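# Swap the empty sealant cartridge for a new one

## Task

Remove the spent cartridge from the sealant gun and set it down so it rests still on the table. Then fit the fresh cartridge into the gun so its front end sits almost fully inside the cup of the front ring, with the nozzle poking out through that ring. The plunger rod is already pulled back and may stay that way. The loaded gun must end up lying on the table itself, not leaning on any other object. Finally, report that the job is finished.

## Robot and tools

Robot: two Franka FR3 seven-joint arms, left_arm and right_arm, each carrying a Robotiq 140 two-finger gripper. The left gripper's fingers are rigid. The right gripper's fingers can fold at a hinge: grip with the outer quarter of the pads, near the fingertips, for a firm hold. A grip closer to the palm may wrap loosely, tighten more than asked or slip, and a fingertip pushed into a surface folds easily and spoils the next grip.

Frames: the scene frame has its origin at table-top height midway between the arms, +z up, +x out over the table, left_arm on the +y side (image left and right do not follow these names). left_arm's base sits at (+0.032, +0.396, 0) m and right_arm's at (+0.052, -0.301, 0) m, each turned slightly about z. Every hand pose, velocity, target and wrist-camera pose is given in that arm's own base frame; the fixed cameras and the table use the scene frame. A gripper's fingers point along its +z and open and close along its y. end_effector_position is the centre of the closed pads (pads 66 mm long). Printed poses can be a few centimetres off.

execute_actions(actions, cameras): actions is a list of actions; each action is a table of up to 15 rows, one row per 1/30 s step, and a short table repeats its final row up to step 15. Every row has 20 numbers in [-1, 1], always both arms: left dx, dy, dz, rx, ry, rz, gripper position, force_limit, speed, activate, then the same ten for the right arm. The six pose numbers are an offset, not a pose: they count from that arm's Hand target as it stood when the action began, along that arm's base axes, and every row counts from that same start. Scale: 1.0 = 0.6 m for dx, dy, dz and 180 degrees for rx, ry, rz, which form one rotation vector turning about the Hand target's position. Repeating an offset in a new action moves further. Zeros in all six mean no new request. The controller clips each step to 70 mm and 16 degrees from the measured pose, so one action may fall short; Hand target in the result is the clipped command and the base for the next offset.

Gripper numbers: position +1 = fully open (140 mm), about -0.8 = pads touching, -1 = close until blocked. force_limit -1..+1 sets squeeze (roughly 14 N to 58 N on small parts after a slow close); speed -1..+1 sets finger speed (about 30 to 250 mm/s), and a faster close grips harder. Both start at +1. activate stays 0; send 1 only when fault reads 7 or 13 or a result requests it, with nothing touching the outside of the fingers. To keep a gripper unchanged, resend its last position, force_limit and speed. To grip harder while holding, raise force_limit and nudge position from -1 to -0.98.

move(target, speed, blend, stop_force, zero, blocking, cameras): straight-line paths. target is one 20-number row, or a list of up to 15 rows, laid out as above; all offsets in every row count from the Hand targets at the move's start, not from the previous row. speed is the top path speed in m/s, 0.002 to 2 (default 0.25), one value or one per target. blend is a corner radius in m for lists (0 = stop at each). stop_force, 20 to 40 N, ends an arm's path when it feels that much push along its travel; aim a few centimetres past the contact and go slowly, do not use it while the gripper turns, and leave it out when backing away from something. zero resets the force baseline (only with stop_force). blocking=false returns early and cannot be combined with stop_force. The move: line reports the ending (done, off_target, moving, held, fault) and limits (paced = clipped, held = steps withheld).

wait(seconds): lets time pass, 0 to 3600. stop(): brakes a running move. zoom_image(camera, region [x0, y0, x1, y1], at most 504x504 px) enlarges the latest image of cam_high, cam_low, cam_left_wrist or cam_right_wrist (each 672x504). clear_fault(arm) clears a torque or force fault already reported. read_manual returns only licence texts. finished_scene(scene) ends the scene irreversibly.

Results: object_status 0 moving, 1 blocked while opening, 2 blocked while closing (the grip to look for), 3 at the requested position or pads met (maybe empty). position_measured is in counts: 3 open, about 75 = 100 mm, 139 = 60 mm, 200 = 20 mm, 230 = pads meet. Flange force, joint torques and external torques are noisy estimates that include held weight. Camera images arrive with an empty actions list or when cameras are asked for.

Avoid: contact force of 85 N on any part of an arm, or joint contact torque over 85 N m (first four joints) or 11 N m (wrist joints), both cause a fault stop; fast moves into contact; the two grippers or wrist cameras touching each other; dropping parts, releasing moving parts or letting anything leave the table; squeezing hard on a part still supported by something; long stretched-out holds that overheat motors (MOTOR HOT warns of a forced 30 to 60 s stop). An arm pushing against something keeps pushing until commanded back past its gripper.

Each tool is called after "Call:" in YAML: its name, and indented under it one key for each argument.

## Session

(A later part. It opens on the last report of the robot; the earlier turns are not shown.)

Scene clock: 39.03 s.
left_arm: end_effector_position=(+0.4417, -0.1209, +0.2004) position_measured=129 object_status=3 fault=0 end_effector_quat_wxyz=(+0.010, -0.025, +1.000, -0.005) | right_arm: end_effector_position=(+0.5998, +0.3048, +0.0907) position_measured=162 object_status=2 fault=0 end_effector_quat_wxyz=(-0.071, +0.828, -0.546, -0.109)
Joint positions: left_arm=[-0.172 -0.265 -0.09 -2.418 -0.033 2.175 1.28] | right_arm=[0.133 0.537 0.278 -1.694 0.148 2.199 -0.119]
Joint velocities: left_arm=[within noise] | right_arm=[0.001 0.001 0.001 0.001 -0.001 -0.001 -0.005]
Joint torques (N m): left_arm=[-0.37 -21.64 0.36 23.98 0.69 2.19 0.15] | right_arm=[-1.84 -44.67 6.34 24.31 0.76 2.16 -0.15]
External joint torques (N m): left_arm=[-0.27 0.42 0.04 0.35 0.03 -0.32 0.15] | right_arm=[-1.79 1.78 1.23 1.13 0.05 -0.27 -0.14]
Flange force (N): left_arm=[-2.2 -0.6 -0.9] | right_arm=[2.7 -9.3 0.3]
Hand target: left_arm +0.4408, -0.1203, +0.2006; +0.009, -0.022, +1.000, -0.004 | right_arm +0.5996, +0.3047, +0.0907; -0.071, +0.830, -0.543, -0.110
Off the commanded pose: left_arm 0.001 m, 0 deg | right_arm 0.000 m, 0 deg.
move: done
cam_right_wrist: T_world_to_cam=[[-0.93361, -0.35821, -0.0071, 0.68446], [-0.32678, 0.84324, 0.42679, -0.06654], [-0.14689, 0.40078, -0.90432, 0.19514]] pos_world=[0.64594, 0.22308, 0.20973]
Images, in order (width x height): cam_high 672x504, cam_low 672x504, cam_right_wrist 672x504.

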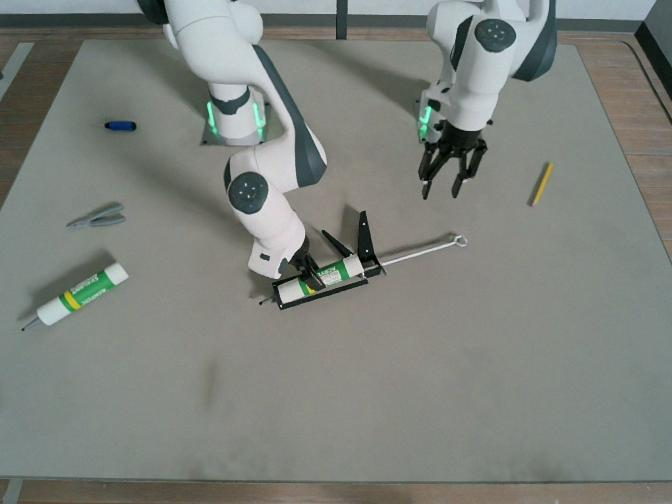

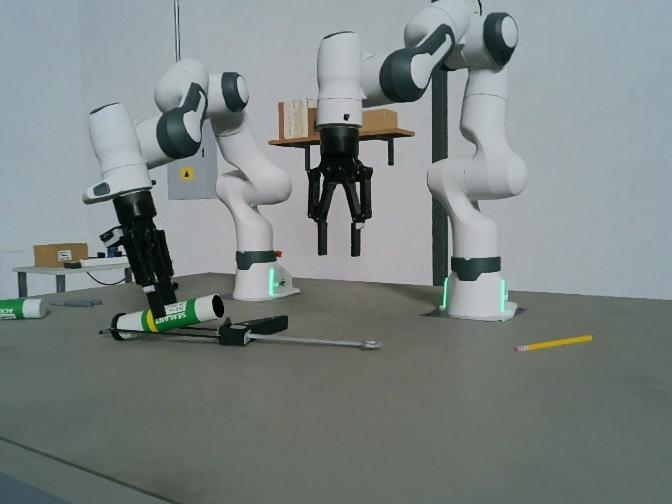

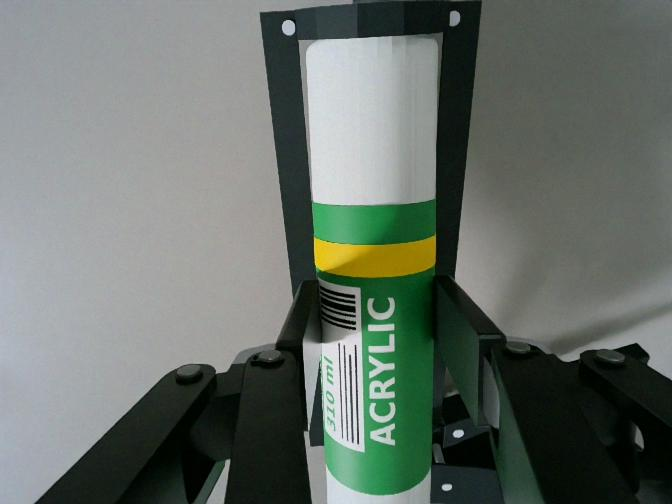

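Call:
move:
  target:
    - [0,0,0,0,0,0,0,-0.5,-0.5,0, -0.0482,0.1107,0.0323,0,0,0,-0.98,-0.2,-1,0]
    - [0,0,0,0,0,0,0,-0.5,-0.5,0, -0.0482,0.1107,0.2,0,0,0,-0.98,-0.2,-1,0]
  speed: 0.12
  blend: [0.01,0]

Call:
move:
  target:
    - [0,0,0,0,0,0,0,-0.5,-0.5,0, 0.2985,-0.635,0,-0.0764,-0.0332,0,-0.98,-0.2,-1,0]
    - [0,0,0,0,0,0,0,-0.5,-0.5,0, 0.2985,-0.635,-0.24,-0.0764,-0.0332,0,-0.98,-0.2,-1,0]
  speed: 0.25
  blend: [0.03,0]
  cameras: ["cam_right_wrist","cam_high","cam_low"]

Scene clock: 41.63 s.
left_arm: end_effector_position=(+0.4417, -0.1209, +0.2004) position_measured=129 object_status=3 fault=0 end_effector_quat_wxyz=(+0.010, -0.025, +1.000, -0.005) | right_arm: end_effector_position=(+0.5709, +0.3712, +0.2104) position_measured=162 object_status=2 fault=0 end_effector_quat_wxyz=(-0.072, +0.832, -0.539, -0.108)
Joint positions: left_arm=[-0.172 -0.265 -0.09 -2.418 -0.033 2.175 1.28] | right_arm=[0.23 0.413 0.289 -1.574 0.159 1.988 0.01]
Joint velocities: left_arm=[within noise] | right_arm=[0 0 0 -0.001 0 -0.004 0.006]
Joint torques (N m): left_arm=[-0.36 -21.62 0.4 23.94 0.69 2.19 0.11] | right_arm=[-1.46 -42.99 4.65 26.05 1.34 2.23 0.16]
External joint torques (N m): left_arm=[-0.41 0.31 -0.08 0.44 0.04 -0.3 0.11] | right_arm=[-1.41 1.13 0.56 1.55 0.35 -0.25 0.17]
Flange force (N): left_arm=[-2.1 -0.9 -1.1] | right_arm=[0.3 -10.8 -2.6]
Hand target: left_arm +0.4408, -0.1203, +0.2006; +0.009, -0.022, +1.000, -0.004 | right_arm +0.5706, +0.3711, +0.2107; -0.071, +0.830, -0.543, -0.110
Off the commanded pose: left_arm 0.001 m, 0 deg | right_arm 0.000 m, 1 deg.
move: done

Scene clock: 44.77 s.
left_arm: end_effector_position=(+0.4417, -0.1209, +0.2004) position_measured=129 object_status=3 fault=0 end_effector_quat_wxyz=(+0.010, -0.025, +1.000, -0.005) | right_arm: end_effector_position=(+0.7481, -0.0077, +0.0662) position_measured=162 object_status=2 fault=0 end_effector_quat_wxyz=(+0.001, +0.835, -0.550, -0.004)
Joint positions: left_arm=[-0.172 -0.265 -0.09 -2.418 -0.033 2.175 1.28] | right_arm=[-0.095 0.808 0.123 -1.255 -0.098 2.05 -0.371]
Joint velocities: left_arm=[within noise] | right_arm=[-0.002 0.001 0.001 -0.001 0 0.003 -0.002]
Joint torques (N m): left_arm=[-0.33 -21.63 0.34 23.99 0.69 2.18 0.15] | right_arm=[-1.83 -53.17 3.83 25.26 0.35 2.91 -0.11]
External joint torques (N m): left_arm=[-0.24 0.33 0.02 0.44 0.04 -0.32 0.15] | right_arm=[-1.79 1.19 0.66 1.16 -0.33 0.34 -0.11]
Flange force (N): left_arm=[-2.2 -0.6 -1.1] | right_arm=[6.6 -9.5 1.2]
Hand target: left_arm +0.4408, -0.1203, +0.2006; +0.009, -0.022, +1.000, -0.004 | right_arm +0.7497, -0.0099, +0.0667; +0.001, +0.837, -0.547, -0.001
Off the commanded pose: left_arm 0.001 m, 0 deg | right_arm 0.003 m, 0 deg.
move: done
cam_right_wrist: T_world_to_cam=[[-0.93189, -0.36252, -0.01272, 0.70976], [-0.35852, 0.91516, 0.18425, 0.29626], [-0.05516, 0.17626, -0.9828, 0.25476]] pos_world=[0.78169, -0.05873, 0.20481]
Images, in order (width x height): cam_high 672x504, cam_low 672x504, cam_right_wrist 672x504.

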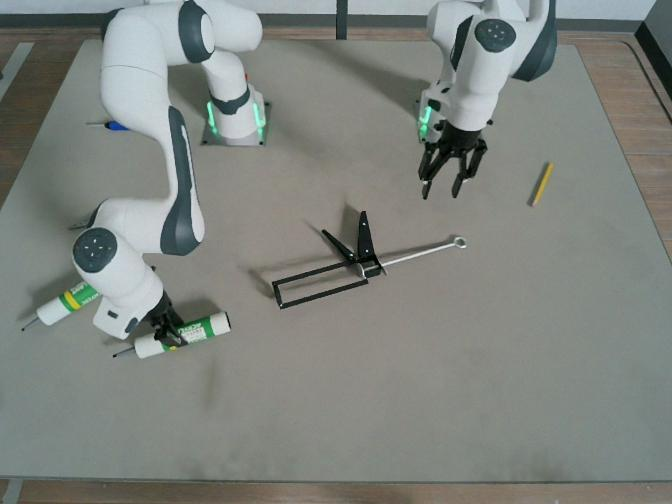

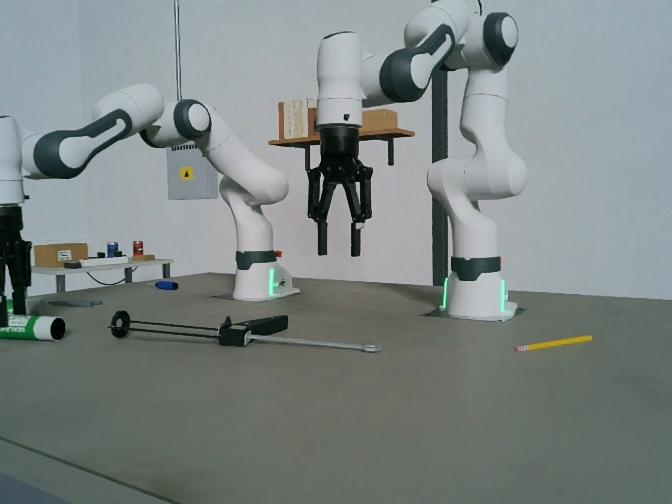

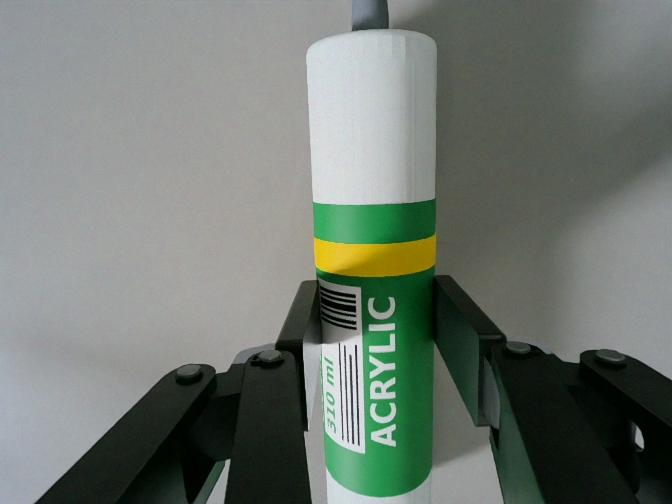

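Call:
move:
  target:
    - [0,0,0,0,0,0,0,-0.5,-0.5,0, 0,0,-0.0088,0,0,0,-0.98,-0.2,-1,0]
    - [0,0,0,0,0,0,0,-0.5,-0.5,0, 0,0,-0.0088,0,0,0,0.1,-0.2,-1,0]
  speed: 0.02
  cameras: ["cam_right_wrist"]

Scene clock: 46.73 s.
left_arm: end_effector_position=(+0.4417, -0.1209, +0.2004) position_measured=129 object_status=3 fault=0 end_effector_quat_wxyz=(+0.010, -0.025, +1.000, -0.005) | right_arm: end_effector_position=(+0.7496, -0.0076, +0.0626) position_measured=117 object_status=0 fault=0 end_effector_quat_wxyz=(+0.000, +0.835, -0.549, -0.002)
Joint positions: left_arm=[-0.172 -0.265 -0.09 -2.418 -0.033 2.175 1.28] | right_arm=[-0.095 0.813 0.123 -1.256 -0.098 2.06 -0.371]
Joint torques (N m): left_arm=[-0.4 -21.6 0.42 23.96 0.69 2.19 0.14] | right_arm=[-1.78 -52.73 3.62 24.59 0.35 2.79 -0.19]
External joint torques (N m): left_arm=[-0.48 0.46 -0.09 0.37 0.04 -0.32 0.14] | right_arm=[-1.66 1.93 0.45 0.39 -0.32 0.18 -0.19]
Flange force (N): left_arm=[-2.3 -1.0 -0.8] | right_arm=[5.8 -7.7 2.3]
Hand target: left_arm +0.4408, -0.1203, +0.2006; +0.009, -0.022, +1.000, -0.004 | right_arm +0.7497, -0.0099, +0.0614; +0.001, +0.837, -0.547, -0.001
Off the commanded pose: left_arm 0.001 m, 0 deg | right_arm 0.003 m, 0 deg.
move: done; target 2's new numbers were sent with right_arm's hand 0.004 m and 0 deg from that target
cam_right_wrist: T_world_to_cam=[[-0.93159, -0.36312, -0.01663, 0.7112], [-0.35987, 0.91488, 0.18298, 0.29845], [-0.05123, 0.17644, -0.98298, 0.24843]] pos_world=[0.78268, -0.05863, 0.20142]

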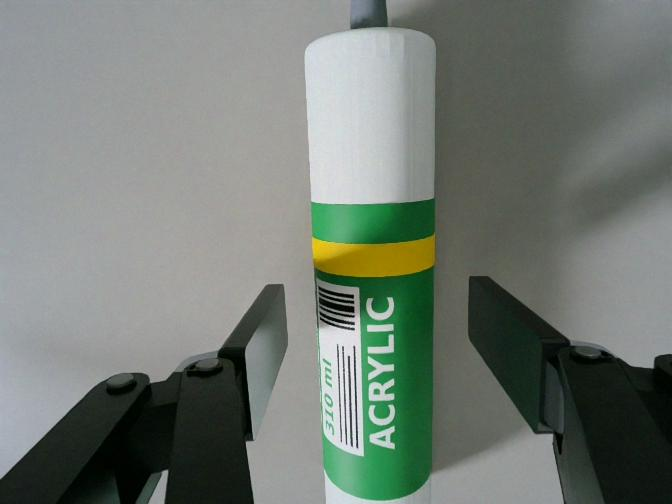

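Call:
move:
  target:
    - [0,0,0,0,0,0,0,-0.5,-0.5,0, 0,0,0.2,0,0,0,0.1,-0.2,0,0]
    - [0,0,0,0,0,0,0,-0.5,-0.5,0, -0.1613,-0.4798,0.2,0,0,0.109,0.1,-0.2,0,0]
    - [0,0,0,0,0,0,0,-0.5,-0.5,0, -0.1613,-0.4798,0.1143,0,0,0.109,0.1,-0.2,0,0]
  speed: 0.25
  blend: [0.03,0.03,0]
  cameras: ["cam_high","cam_right_wrist"]

Scene clock: 50.20 s.
left_arm: end_effector_position=(+0.4417, -0.1209, +0.2004) position_measured=129 object_status=3 fault=0 end_effector_quat_wxyz=(+0.010, -0.025, +1.000, -0.005) | right_arm: end_effector_position=(+0.6528, -0.2965, +0.1296) position_measured=117 object_status=3 fault=0 end_effector_quat_wxyz=(+0.000, +0.916, -0.401, -0.002)
Joint positions: left_arm=[-0.172 -0.265 -0.09 -2.418 -0.033 2.175 1.28] | right_arm=[-0.609 0.627 0.243 -1.412 -0.157 2.015 -1.089]
Joint velocities: left_arm=[within noise] | right_arm=[0 -0.001 0.002 0 -0.001 0.002 -0.007]
Joint torques (N m): left_arm=[-0.36 -21.62 0.37 23.96 0.69 2.2 0.13] | right_arm=[-1.89 -48.95 6.05 24.61 0.42 2.87 -0.19]
External joint torques (N m): left_arm=[-0.35 0.46 -0.05 0.37 0.03 -0.31 0.13] | right_arm=[-1.9 1.34 1.15 0.35 -0.32 0.23 -0.19]
Flange force (N): left_arm=[-2.3 -0.9 -0.8] | right_arm=[5.1 0.2 1.1]
Hand target: left_arm +0.4408, -0.1203, +0.2006; +0.009, -0.022, +1.000, -0.004 | right_arm +0.6530, -0.2977, +0.1300; +0.001, +0.918, -0.397, -0.001
Off the commanded pose: left_arm 0.001 m, 0 deg | right_arm 0.001 m, 1 deg.
move: done; blend cut to 0.0257 m at target 2
cam_right_wrist: T_world_to_cam=[[-0.75779, -0.65229, -0.01635, 0.31797], [-0.64355, 0.74304, 0.18367, 0.64982], [-0.10766, 0.1497, -0.98285, 0.38915]] pos_world=[0.70104, -0.33369, 0.26832]

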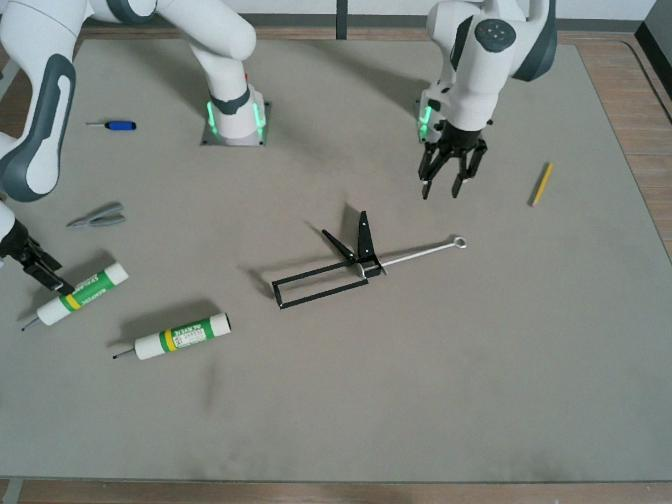

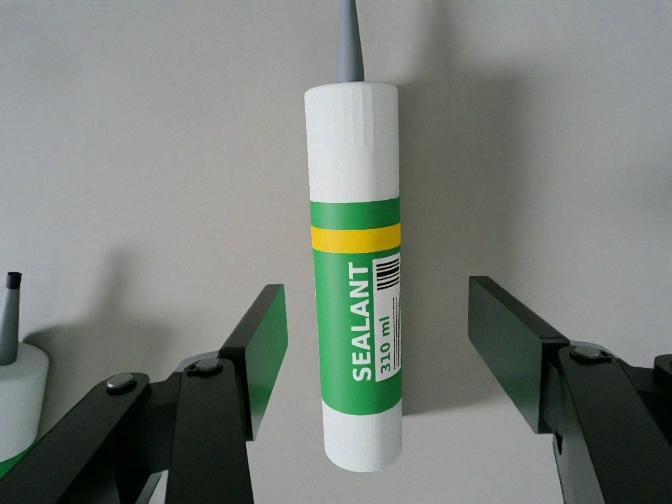

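Call:
move:
  target:
    - [0,0,0,0,0,0,0,-0.5,-0.5,0, 0.006,0.0052,-0.1133,0,0,0.003,0.1,-0.2,-1,0]
    - [0,0,0,0,0,0,0,-0.5,-0.5,0, 0.006,0.0052,-0.1133,0,0,0.003,-1,-0.2,-1,0]
  speed: 0.12
  cameras: ["cam_right_wrist"]

Call:
move:
  target:
    - [0,0,0,0,0,0,0,-0.5,-0.5,0, 0,0,0.03,0,0,0,-0.98,0,-1,0]
    - [0,0,0,0,0,0,0,-0.5,-0.5,0, 0,0,0.03,0,0,0,-0.98,0.05,-1,0]
    - [0,0,0,0,0,0,0,-0.5,-0.5,0, 0,0,0.23,0,0,0,-0.98,0.05,-1,0]
  speed: 0.15
  cameras: ["cam_right_wrist"]

Scene clock: 53.10 s.
left_arm: end_effector_position=(+0.4417, -0.1209, +0.2004) position_measured=129 object_status=3 fault=0 end_effector_quat_wxyz=(+0.010, -0.025, +1.000, -0.005) | right_arm: end_effector_position=(+0.6553, -0.2939, +0.0610) position_measured=158 object_status=0 fault=0 end_effector_quat_wxyz=(+0.000, +0.920, -0.392, -0.003)
Joint positions: left_arm=[-0.172 -0.265 -0.09 -2.418 -0.033 2.175 1.28] | right_arm=[-0.603 0.711 0.234 -1.454 -0.18 2.138 -1.091]
Joint torques (N m): left_arm=[-0.39 -21.64 0.37 23.98 0.68 2.19 0.14] | right_arm=[-1.13 -50.03 5.6 24.34 0.55 2.79 0.04]
External joint torques (N m): left_arm=[-0.32 0.48 0.02 0.37 0.03 -0.32 0.14] | right_arm=[-0.98 1.43 0.33 0.83 -0.14 0.15 0.04]
Flange force (N): left_arm=[-2.4 -0.7 -0.8] | right_arm=[8.3 -2.3 1.6]
Hand target: left_arm +0.4408, -0.1203, +0.2006; +0.009, -0.022, +1.000, -0.004 | right_arm +0.6566, -0.2946, +0.0620; +0.001, +0.920, -0.393, -0.001
Off the commanded pose: left_arm 0.001 m, 0 deg | right_arm 0.002 m, 0 deg.
move: done
cam_right_wrist: T_world_to_cam=[[-0.74516, -0.66668, -0.01665, 0.30795], [-0.65756, 0.73035, 0.18496, 0.6675], [-0.11115, 0.14877, -0.98261, 0.32358]] pos_world=[0.70436, -0.33035, 0.19962]

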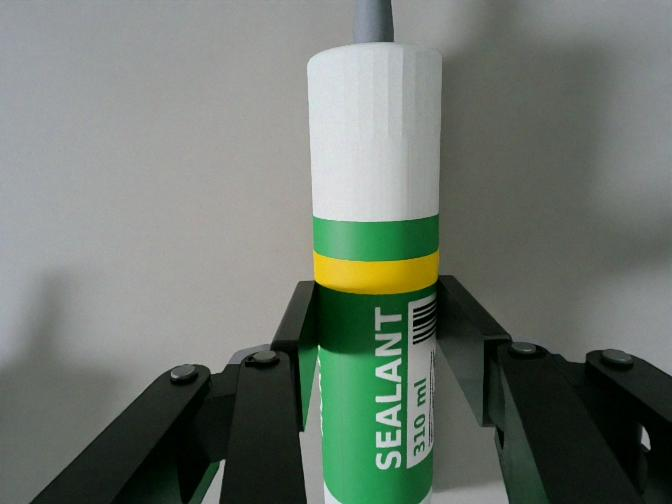

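Scene clock: 55.97 s.
left_arm: end_effector_position=(+0.4417, -0.1209, +0.2004) position_measured=129 object_status=3 fault=0 end_effector_quat_wxyz=(+0.010, -0.025, +1.000, -0.005) | right_arm: end_effector_position=(+0.6546, -0.2936, +0.1939) position_measured=160 object_status=2 fault=0 end_effector_quat_wxyz=(+0.002, +0.919, -0.395, -0.005)
Joint positions: left_arm=[-0.172 -0.265 -0.09 -2.418 -0.033 2.175 1.28] | right_arm=[-0.605 0.593 0.258 -1.3 -0.153 1.863 -1.103]
Joint velocities: left_arm=[within noise] | right_arm=[-0.001 -0.001 0 0 0.001 -0.004 0]
Joint torques (N m): left_arm=[-0.34 -21.63 0.38 23.96 0.69 2.19 0.13] | right_arm=[-1.86 -51.75 6.51 28.34 0.88 2.65 -0.18]
External joint torques (N m): left_arm=[-0.35 0.32 -0.05 0.48 0.04 -0.3 0.14] | right_arm=[-1.91 -1.99 1.74 3.73 0.09 0.02 -0.18]
Flange force (N): left_arm=[-2.3 -0.8 -1.1] | right_arm=[13.7 -3.4 -8.0]
Hand target: left_arm +0.4408, -0.1203, +0.2006; +0.009, -0.022, +1.000, -0.004 | right_arm +0.6566, -0.2946, +0.2000; +0.001, +0.920, -0.393, -0.001
Off the commanded pose: left_arm 0.001 m, 0 deg | right_arm 0.007 m, 1 deg.
move: off_target (right_arm); target 2's new numbers were sent with right_arm's hand 0.007 m and 1 deg from that target
cam_right_wrist: T_world_to_cam=[[-0.74935, -0.66208, -0.01102, 0.31289], [-0.65188, 0.73468, 0.18789, 0.63928], [-0.1163, 0.14798, -0.98213, 0.45714]] pos_world=[0.70437, -0.33016, 0.3323]

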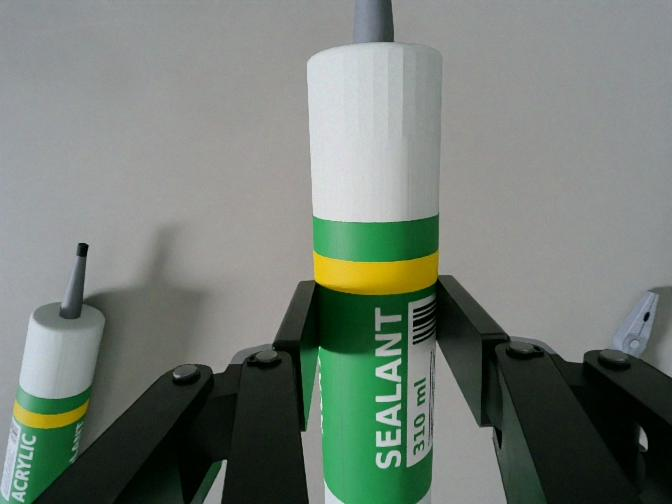

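Call:
move:
  target: [0,0,0,0,0,0,0,-0.5,-0.5,0, -0.06,0.55,0.03,0,0,0,-0.98,0.05,-1,0]
  speed: 0.22

Call:
move:
  target: [0,0,0,0,0,0,0,-0.5,-0.5,0, -0.088,0.5675,-0.02,0.0699,0.0463,-0.1104,-0.98,0.05,-1,0]
  speed: 0.2
  cameras: ["cam_high","cam_right_wrist"]

Scene clock: 59.23 s.
left_arm: end_effector_position=(+0.4417, -0.1209, +0.2004) position_measured=129 object_status=3 fault=0 end_effector_quat_wxyz=(+0.010, -0.025, +1.000, -0.005) | right_arm: end_effector_position=(+0.6170, +0.0348, +0.2127) position_measured=160 object_status=2 fault=0 end_effector_quat_wxyz=(+0.003, +0.921, -0.389, -0.007)
Joint positions: left_arm=[-0.172 -0.265 -0.09 -2.418 -0.033 2.175 1.28] | right_arm=[-0.284 0.246 0.372 -1.779 -0.096 1.992 -0.652]
Joint velocities: left_arm=[within noise] | right_arm=[0.001 0 0 0 0 0.001 0.008]
Joint torques (N m): left_arm=[-0.34 -21.65 0.37 24.03 0.69 2.19 0.14] | right_arm=[-1.04 -40.06 3.76 27.64 0.78 3.11 0.27]
External joint torques (N m): left_arm=[-0.4 0.5 -0.11 0.4 0.03 -0.32 0.14] | right_arm=[-0.85 -2.13 0.81 3.26 0.08 0.53 0.27]
Flange force (N): left_arm=[-2.5 -1.0 -0.8] | right_arm=[3.9 -4.3 -5.8]
Hand target: left_arm +0.4408, -0.1203, +0.2006; +0.009, -0.022, +1.000, -0.004 | right_arm +0.6206, +0.0354, +0.2180; +0.001, +0.920, -0.393, -0.001
Off the commanded pose: left_arm 0.001 m, 0 deg | right_arm 0.006 m, 1 deg.
move: off_target (right_arm)

Scene clock: 62.33 s.
left_arm: end_effector_position=(+0.4417, -0.1209, +0.2004) position_measured=129 object_status=3 fault=0 end_effector_quat_wxyz=(+0.010, -0.025, +1.000, -0.005) | right_arm: end_effector_position=(+0.5652, +0.3728, +0.2004) position_measured=160 object_status=2 fault=0 end_effector_quat_wxyz=(-0.066, +0.833, -0.538, -0.112)
Joint positions: left_arm=[-0.172 -0.265 -0.09 -2.418 -0.033 2.175 1.28] | right_arm=[0.138 0.433 0.407 -1.588 0.102 1.999 0.045]
Joint velocities: left_arm=[within noise] | right_arm=[0 0 0 0 0 0 0.008]
Joint torques (N m): left_arm=[-0.37 -21.64 0.38 23.95 0.69 2.18 0.13] | right_arm=[-1.09 -44.92 6.9 28.03 1.77 2.86 0.02]
External joint torques (N m): left_arm=[-0.31 0.5 0.03 0.37 0.03 -0.32 0.13] | right_arm=[-1.13 -1.6 1.06 3.76 0.79 0.38 0.02]
Flange force (N): left_arm=[-2.5 -0.8 -0.8] | right_arm=[-0.9 -10.2 -6.5]
Hand target: left_arm +0.4408, -0.1203, +0.2006; +0.009, -0.022, +1.000, -0.004 | right_arm +0.5678, +0.3759, +0.2060; -0.071, +0.830, -0.541, -0.110
Off the commanded pose: left_arm 0.001 m, 0 deg | right_arm 0.007 m, 1 deg.
move: off_target (right_arm)
cam_right_wrist: T_world_to_cam=[[-0.92651, -0.37627, 0.00212, 0.67813], [-0.33962, 0.83867, 0.42578, -0.17276], [-0.16198, 0.39376, -0.90483, 0.27331]] pos_world=[0.61389, 0.29243, 0.31942]

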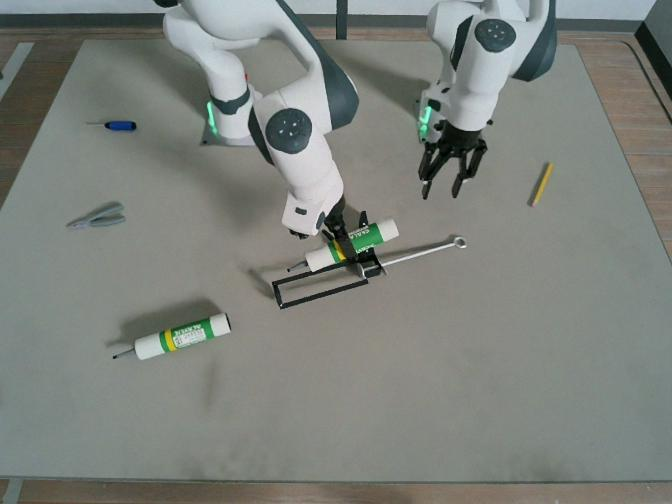

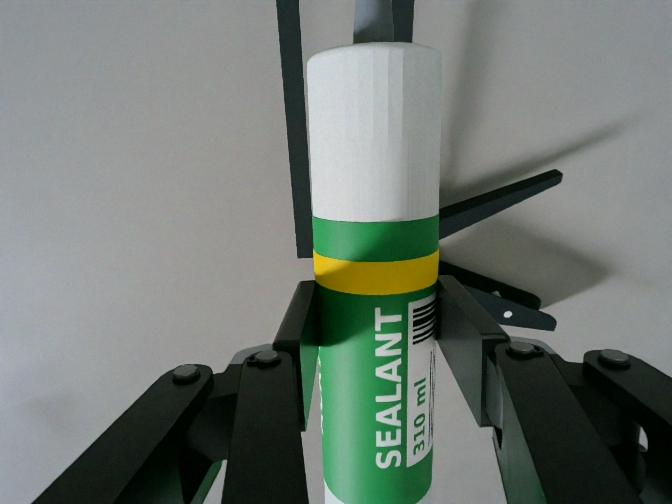

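Call:
move:
  target: [0,0,0,0,0,0,0,-0.5,-0.5,0, 0.004,0.0052,-0.1423,0,0,-0.0033,-0.98,0.05,-1,0]
  speed: 0.12
  cameras: ["cam_high","cam_right_wrist","cam_low"]

Call:
zoom_image:
  camera: "cam_high"
  region: [240, 220, 400, 330]

Scene clock: 63.97 s.
left_arm: end_effector_position=(+0.4417, -0.1209, +0.2004) position_measured=129 object_status=3 fault=0 end_effector_quat_wxyz=(+0.010, -0.025, +1.000, -0.005) | right_arm: end_effector_position=(+0.5658, +0.3760, +0.1143) position_measured=160 object_status=2 fault=0 end_effector_quat_wxyz=(-0.065, +0.827, -0.547, -0.115)
Joint positions: left_arm=[-0.172 -0.265 -0.09 -2.418 -0.033 2.175 1.28] | right_arm=[0.152 0.529 0.394 -1.673 0.085 2.173 0.046]
Joint velocities: left_arm=[within noise] | right_arm=[0.001 0 0.001 0 0 0.005 0]
Joint torques (N m): left_arm=[-0.35 -21.61 0.41 24.01 0.68 2.19 0.14] | right_arm=[-1.31 -47.13 8.51 26.49 0.88 3.08 -0.02]
External joint torques (N m): left_arm=[-0.25 0.63 0.09 0.31 0.03 -0.33 0.14] | right_arm=[-1.22 -2.03 1.73 3.26 0.13 0.62 -0.01]
Flange force (N): left_arm=[-2.7 -0.7 -0.6] | right_arm=[-0.5 -6.3 -4.6]
Hand target: left_arm +0.4408, -0.1203, +0.2006; +0.009, -0.022, +1.000, -0.004 | right_arm +0.5702, +0.3790, +0.1207; -0.072, +0.828, -0.546, -0.110
Off the commanded pose: left_arm 0.001 m, 0 deg | right_arm 0.008 m, 1 deg.
move: off_target (right_arm)
cam_right_wrist: T_world_to_cam=[[-0.93418, -0.35669, 0.00918, 0.6762], [-0.31851, 0.84522, 0.42914, -0.15343], [-0.16083, 0.39797, -0.90319, 0.19172]] pos_world=[0.61366, 0.29458, 0.2328]
Images, in order (width x height): cam_high 672x504, cam_low 672x504, cam_right_wrist 672x504.

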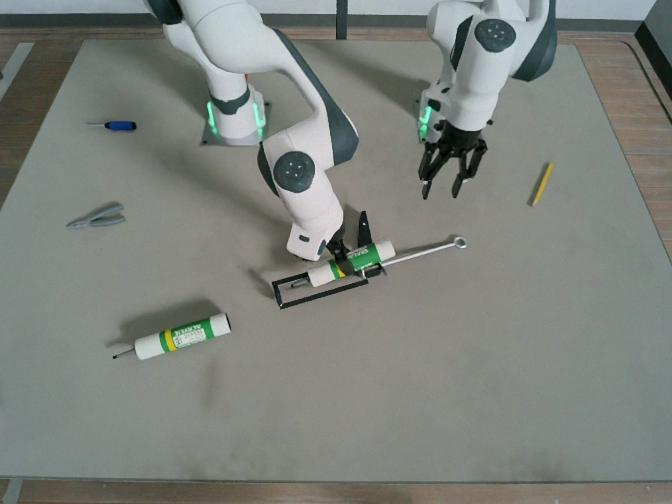

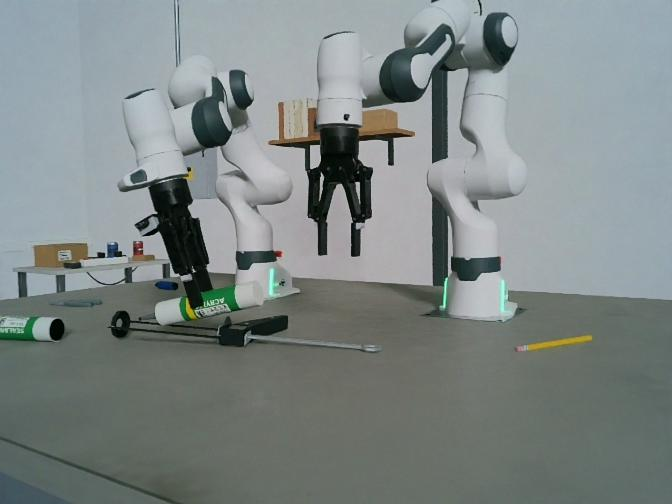

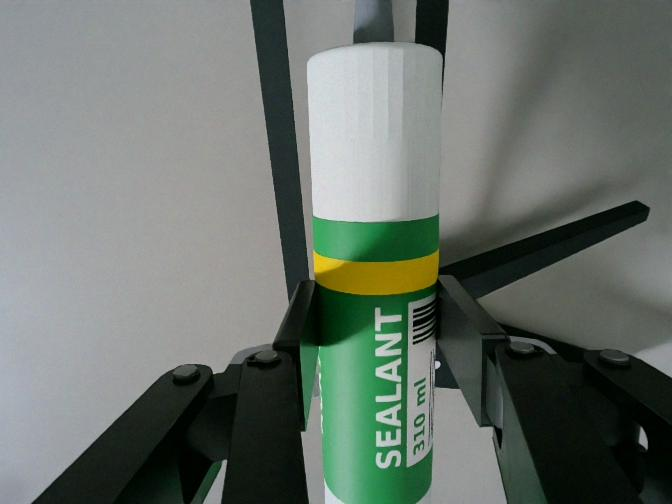

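Scaled by 3.150.

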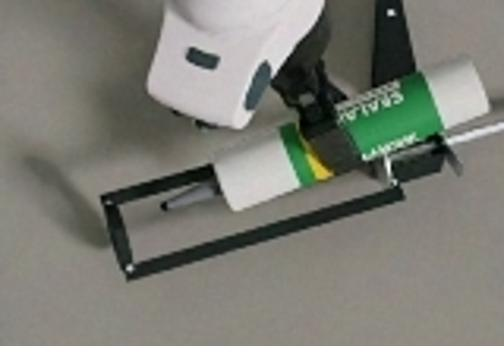

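Call:
move:
  target: [0,0,0,0,0,0,0,-0.5,-0.5,0, 0.0163,-0.0315,-0.008,0.002,-0.0047,0.0036,-0.98,0.05,-1,0]
  speed: 0.05
  cameras: ["cam_high","cam_right_wrist"]

Call:
zoom_image:
  camera: "cam_high"
  region: [240, 220, 400, 330]

Scene clock: 66.13 s.
left_arm: end_effector_position=(+0.4417, -0.1209, +0.2004) position_measured=129 object_status=3 fault=0 end_effector_quat_wxyz=(+0.010, -0.025, +1.000, -0.005) | right_arm: end_effector_position=(+0.5756, +0.3588, +0.1099) position_measured=160 object_status=2 fault=0 end_effector_quat_wxyz=(-0.071, +0.829, -0.544, -0.111)
Joint positions: left_arm=[-0.172 -0.265 -0.09 -2.418 -0.033 2.175 1.28] | right_arm=[0.117 0.527 0.399 -1.692 0.083 2.195 0.006]
Joint velocities: left_arm=[within noise] | right_arm=[0 0 0 0.001 0 0 -0.006]
Joint torques (N m): left_arm=[-0.33 -21.63 0.38 23.96 0.68 2.2 0.15] | right_arm=[-1.7 -47.24 8.97 25.98 0.84 3.13 -0.28]
External joint torques (N m): left_arm=[-0.32 0.33 -0.03 0.4 0.03 -0.3 0.15] | right_arm=[-1.6 -2.33 2.13 2.83 0.11 0.65 -0.27]
Flange force (N): left_arm=[-2.1 -0.7 -1.0] | right_arm=[0.5 -2.4 -4.9]
Hand target: left_arm +0.4408, -0.1203, +0.2006; +0.009, -0.022, +1.000, -0.004 | right_arm +0.5799, +0.3601, +0.1159; -0.078, +0.831, -0.540, -0.106
Off the commanded pose: left_arm 0.001 m, 0 deg | right_arm 0.008 m, 1 deg.
move: off_target (right_arm)
cam_right_wrist: T_world_to_cam=[[-0.93189, -0.36268, -0.00668, 0.68182], [-0.33012, 0.84033, 0.42997, -0.12551], [-0.15032, 0.40289, -0.90282, 0.18829]] pos_world=[0.62225, 0.27689, 0.22852]

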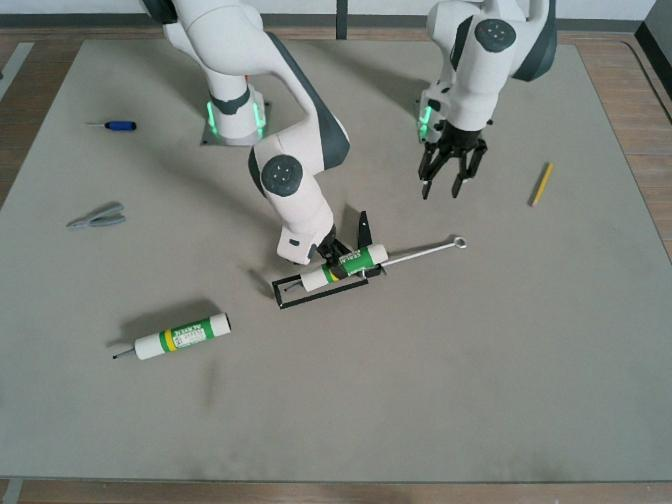

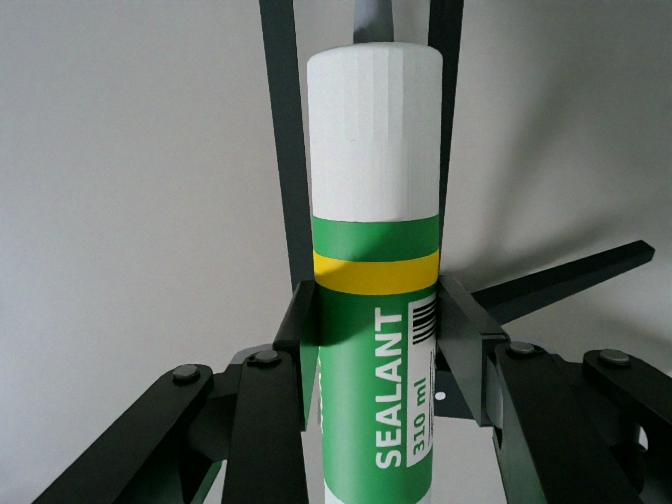

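Scaled by 3.150.

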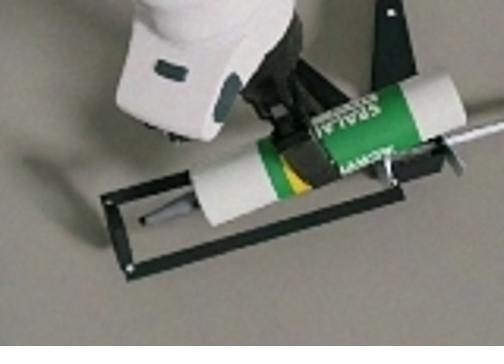

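Call:
move:
  target: [0,0,0,0,0,0,0,-0.5,-0.5,0, 0.0193,-0.0443,-0.0083,0,0,0,-0.98,0.05,-1,0]
  speed: 0.04
  cameras: ["cam_high","cam_right_wrist"]

Call:
zoom_image:
  camera: "cam_high"
  region: [240, 220, 400, 330]

Scene clock: 67.83 s.
left_arm: end_effector_position=(+0.4417, -0.1209, +0.2004) position_measured=129 object_status=3 fault=0 end_effector_quat_wxyz=(+0.010, -0.025, +1.000, -0.005) | right_arm: end_effector_position=(+0.5888, +0.3325, +0.1067) position_measured=160 object_status=2 fault=0 end_effector_quat_wxyz=(-0.074, +0.829, -0.544, -0.109)
Joint positions: left_arm=[-0.172 -0.265 -0.09 -2.418 -0.033 2.175 1.28] | right_arm=[0.072 0.53 0.4 -1.695 0.081 2.195 -0.036]
Joint velocities: left_arm=[within noise] | right_arm=[0.001 -0.001 -0.001 -0.002 0.001 0 -0.008]
Joint torques (N m): left_arm=[-0.34 -21.63 0.38 23.96 0.69 2.2 0.15] | right_arm=[-1.7 -46.41 9.06 25.9 0.81 2.82 -0.19]
External joint torques (N m): left_arm=[-0.35 0.52 -0.05 0.34 0.03 -0.31 0.15] | right_arm=[-1.75 -1.31 2.02 2.74 0.08 0.34 -0.18]
Flange force (N): left_arm=[-2.4 -0.8 -0.7] | right_arm=[1.0 -5.5 -4.2]
Hand target: left_arm +0.4408, -0.1203, +0.2006; +0.009, -0.022, +1.000, -0.004 | right_arm +0.5915, +0.3335, +0.1109; -0.078, +0.831, -0.540, -0.106
Off the commanded pose: left_arm 0.001 m, 0 deg | right_arm 0.005 m, 1 deg.
move: off_target (right_arm)
cam_right_wrist: T_world_to_cam=[[-0.93233, -0.3614, -0.01233, 0.68493], [-0.33126, 0.83991, 0.42991, -0.0969], [-0.14501, 0.40491, -0.90279, 0.1942]] pos_world=[0.63464, 0.25028, 0.22542]

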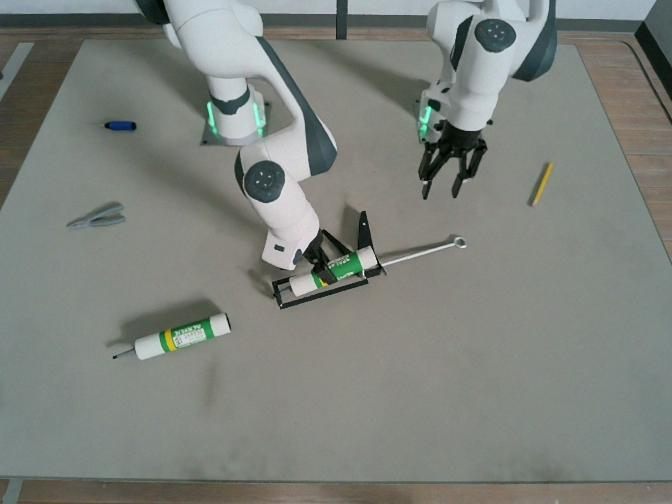

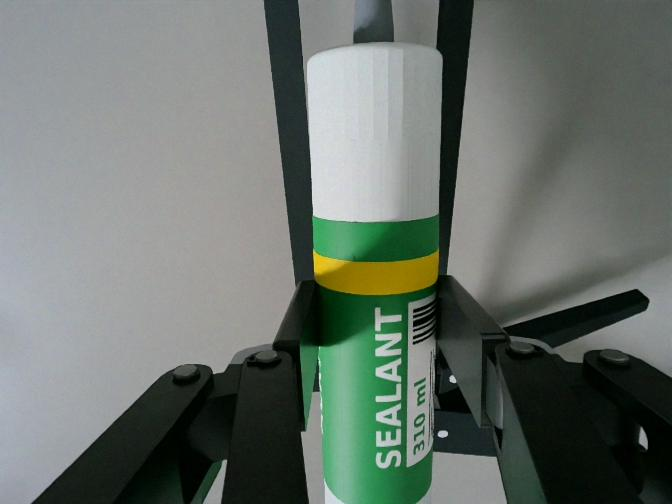

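Scaled by 3.150.

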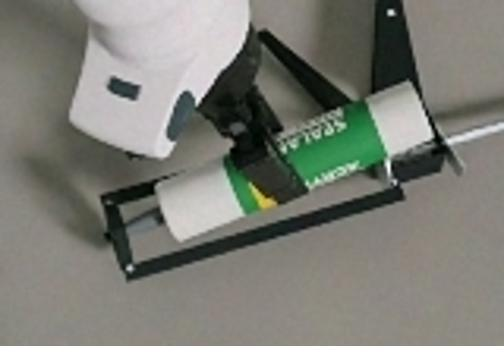

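Call:
zoom_image:
  camera: "cam_high"
  region: [255, 265, 315, 315]

Call:
execute_actions:
  actions:
    - [[0,0,0,0,0,0,0,-0.5,-0.5,0, 0,0,0,0,0,0,-0.98,0.05,-1,0]]
  cameras: ["cam_low"]

Call:
zoom_image:
  camera: "cam_low"
  region: [70, 270, 250, 370]

Scaled by 8.400.

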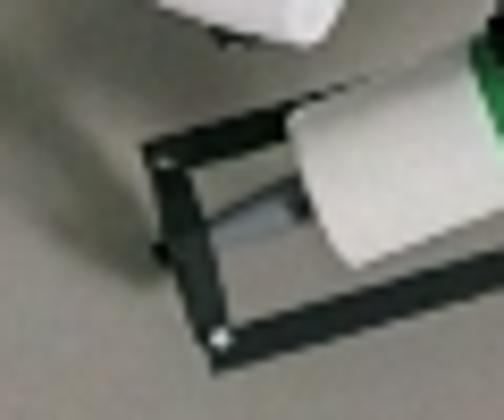

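Scene clock: 68.77 s.
left_arm: end_effector_position=(+0.4417, -0.1209, +0.2004) position_measured=129 object_status=3 fault=0 end_effector_quat_wxyz=(+0.010, -0.025, +1.000, -0.005) | right_arm: end_effector_position=(+0.5887, +0.3325, +0.1067) position_measured=160 object_status=2 fault=0 end_effector_quat_wxyz=(-0.074, +0.829, -0.543, -0.109)
Joint positions: left_arm=[-0.172 -0.265 -0.09 -2.418 -0.033 2.175 1.28] | right_arm=[0.072 0.53 0.4 -1.695 0.081 2.195 -0.038]
Joint torques (N m): left_arm=[-0.35 -21.62 0.35 23.96 0.69 2.19 0.1] | right_arm=[-1.5 -46.51 8.73 25.89 0.92 2.83 -0.2]
External joint torques (N m): left_arm=[-0.34 0.48 -0.06 0.33 0.04 -0.32 0.1] | right_arm=[-1.36 -1.53 1.85 2.73 0.19 0.35 -0.19]
Flange force (N): left_arm=[-2.3 -0.9 -0.8] | right_arm=[0.6 -5.2 -4.2]
Hand target: left_arm +0.4408, -0.1203, +0.2006; +0.009, -0.022, +1.000, -0.004 | right_arm +0.5915, +0.3335, +0.1109; -0.078, +0.831, -0.540, -0.106
Off the commanded pose: left_arm 0.001 m, 0 deg | right_arm 0.005 m, 1 deg.
Step readings (end_effector_position of left_arm | right_arm):
0: (+0.4417, -0.1209, +0.2004) | (+0.5888, +0.3325, +0.1067)
1: (+0.4417, -0.1209, +0.2004) | (+0.5888, +0.3325, +0.1067)
2: (+0.4417, -0.1209, +0.2004) | (+0.5888, +0.3325, +0.1067)
4: (+0.4417, -0.1209, +0.2004) | (+0.5888, +0.3325, +0.1067)
8: (+0.4417, -0.1209, +0.2004) | (+0.5887, +0.3325, +0.1067)
15: (+0.4417, -0.1209, +0.2004) | (+0.5887, +0.3325, +0.1067)

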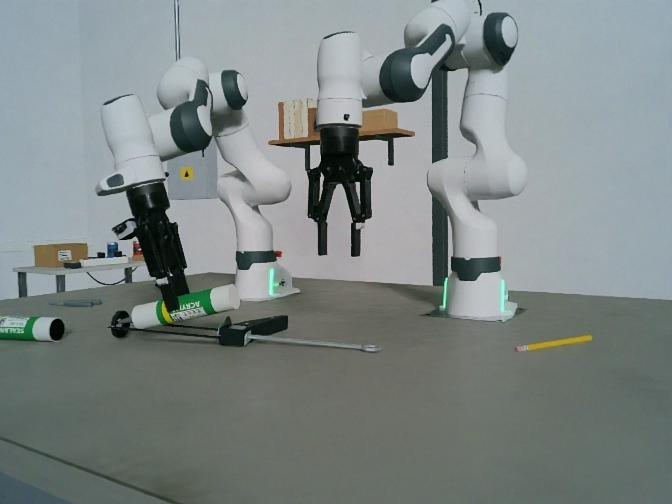

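Scaled by 2.800.

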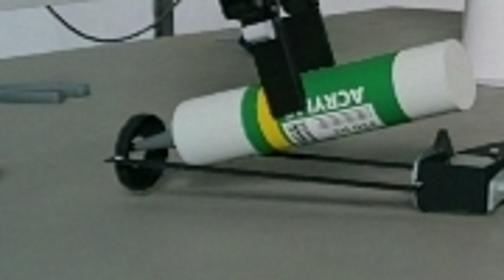

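Call:
move:
  target: [0,0,0,0,0,0,0,-0.5,-0.5,0, 0.0123,-0.0327,-0.0088,0,0,0,-0.98,0.05,-1,0]
  speed: 0.04
  cameras: ["cam_high","cam_right_wrist","cam_low"]

Call:
zoom_image:
  camera: "cam_high"
  region: [240, 250, 320, 320]

Call:
zoom_image:
  camera: "cam_low"
  region: [70, 270, 250, 370]

Scene clock: 70.17 s.
left_arm: end_effector_position=(+0.4417, -0.1209, +0.2004) position_measured=129 object_status=3 fault=0 end_effector_quat_wxyz=(+0.010, -0.025, +1.000, -0.005) | right_arm: end_effector_position=(+0.5957, +0.3129, +0.1014) position_measured=160 object_status=2 fault=0 end_effector_quat_wxyz=(-0.073, +0.829, -0.544, -0.110)
Joint positions: left_arm=[-0.172 -0.265 -0.09 -2.418 -0.033 2.175 1.28] | right_arm=[0.04 0.535 0.401 -1.7 0.079 2.195 -0.067]
Joint velocities: left_arm=[within noise] | right_arm=[0.001 0.001 0 0 0 -0.001 -0.007]
Joint torques (N m): left_arm=[-0.33 -21.64 0.35 23.96 0.7 2.2 0.15] | right_arm=[-1.73 -46.48 9.1 25.77 0.8 2.78 -0.17]
External joint torques (N m): left_arm=[-0.3 0.42 -0.05 0.38 0.04 -0.31 0.15] | right_arm=[-1.63 -1.33 2.11 2.68 0.07 0.32 -0.17]
Flange force (N): left_arm=[-2.3 -0.8 -0.9] | right_arm=[1.0 -5.3 -4.2]
Hand target: left_arm +0.4408, -0.1203, +0.2006; +0.009, -0.022, +1.000, -0.004 | right_arm +0.5989, +0.3139, +0.1056; -0.078, +0.831, -0.540, -0.106
Off the commanded pose: left_arm 0.001 m, 0 deg | right_arm 0.005 m, 1 deg.
move: off_target (right_arm)
cam_right_wrist: T_world_to_cam=[[-0.93225, -0.36164, -0.01117, 0.68424], [-0.33096, 0.83986, 0.43024, -0.07598], [-0.14621, 0.40479, -0.90265, 0.19907]] pos_world=[0.64185, 0.23068, 0.22002]
Images, in order (width x height): cam_high 672x504, cam_low 672x504, cam_right_wrist 672x504.

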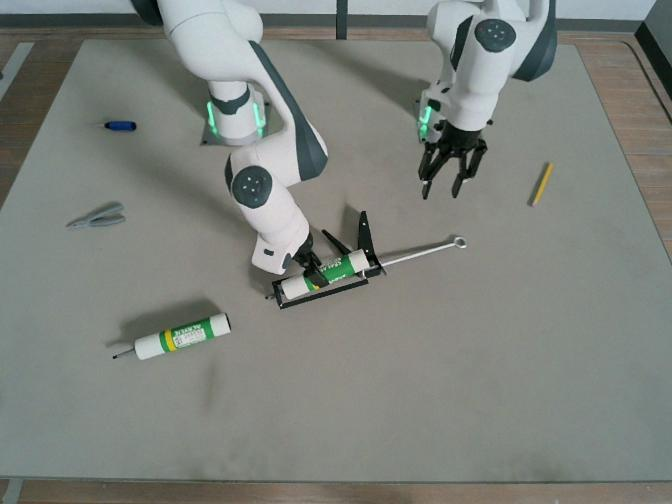

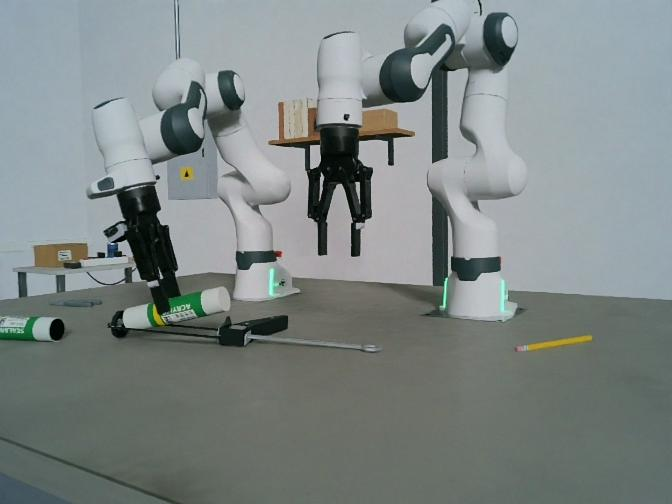

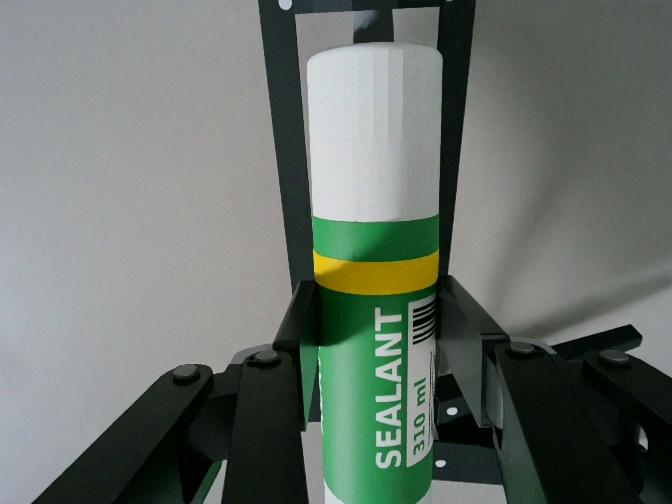

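Scaled by 6.300.

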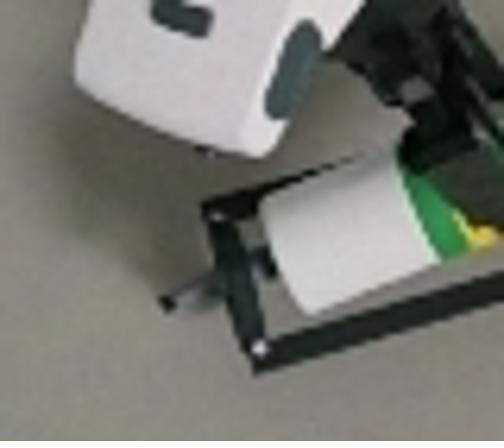

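Scaled by 2.800.

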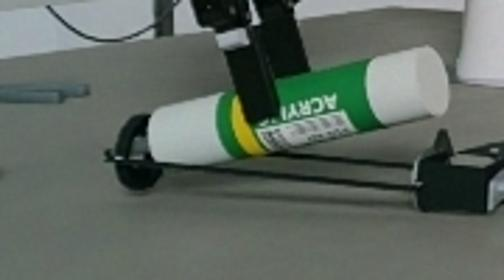

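Call:
move:
  target: [0,0,0,0,0,0,0,-0.5,-0.5,0, 0.0057,-0.0155,-0.0222,-0.0163,-0.0071,0,-0.98,0.05,-1,0]
  speed: 0.03
  cameras: ["cam_right_wrist","cam_low"]

Call:
zoom_image:
  camera: "cam_low"
  region: [70, 270, 250, 370]

Scene clock: 71.83 s.
left_arm: end_effector_position=(+0.4417, -0.1209, +0.2004) position_measured=129 object_status=3 fault=0 end_effector_quat_wxyz=(+0.010, -0.025, +1.000, -0.005) | right_arm: end_effector_position=(+0.5985, +0.3028, +0.0878) position_measured=160 object_status=2 fault=0 end_effector_quat_wxyz=(-0.058, +0.836, -0.539, -0.087)
Joint positions: left_arm=[-0.172 -0.265 -0.09 -2.418 -0.033 2.175 1.28] | right_arm=[0.073 0.541 0.366 -1.711 0.031 2.217 -0.053]
Joint velocities: left_arm=[within noise] | right_arm=[0.001 0.001 -0.002 0.001 0.001 0.003 0.004]
Joint torques (N m): left_arm=[-0.35 -21.66 0.36 23.98 0.69 2.19 0.12] | right_arm=[-0.83 -47.15 6.66 25.64 0.69 3.09 0.21]
External joint torques (N m): left_arm=[-0.32 0.51 -0.04 0.35 0.03 -0.32 0.12] | right_arm=[-0.82 -1.81 0.11 2.8 0.01 0.6 0.21]
Flange force (N): left_arm=[-2.4 -0.9 -0.7] | right_arm=[0.3 -6.2 -3.3]
Hand target: left_arm +0.4408, -0.1203, +0.2006; +0.009, -0.022, +1.000, -0.004 | right_arm +0.6023, +0.3046, +0.0923; -0.062, +0.834, -0.542, -0.083
Off the commanded pose: left_arm 0.001 m, 0 deg | right_arm 0.006 m, 1 deg.
move: off_target (right_arm)
cam_right_wrist: T_world_to_cam=[[-0.92661, -0.37576, -0.01411, 0.68419], [-0.35247, 0.85489, 0.38069, -0.04803], [-0.13098, 0.35772, -0.9246, 0.19838]] pos_world=[0.64304, 0.22718, 0.21136]
Images, in order (width x height): cam_low 672x504, cam_right_wrist 672x504.

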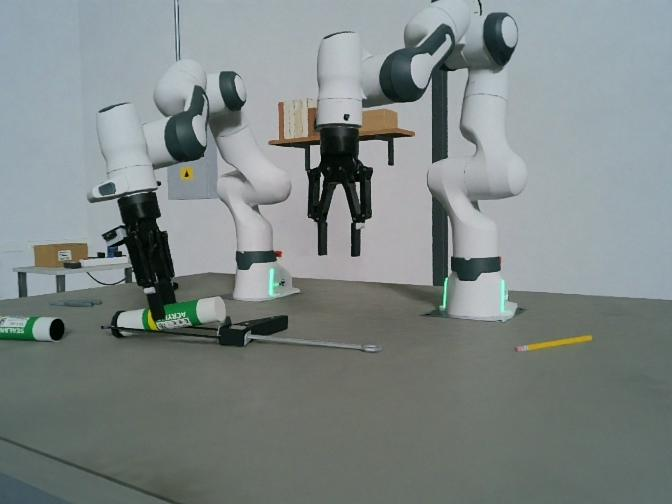

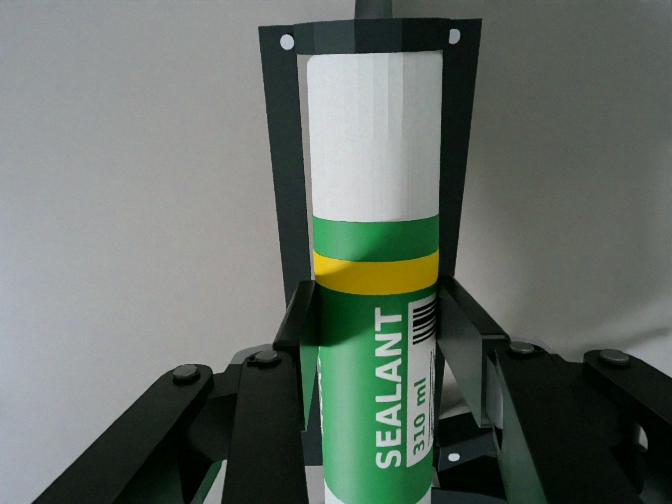

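Scaled by 2.800.

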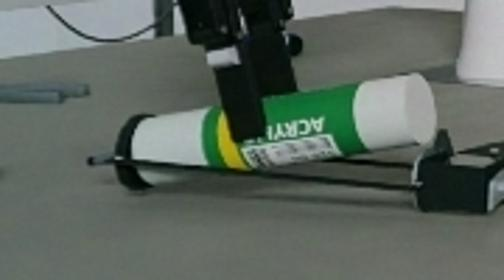

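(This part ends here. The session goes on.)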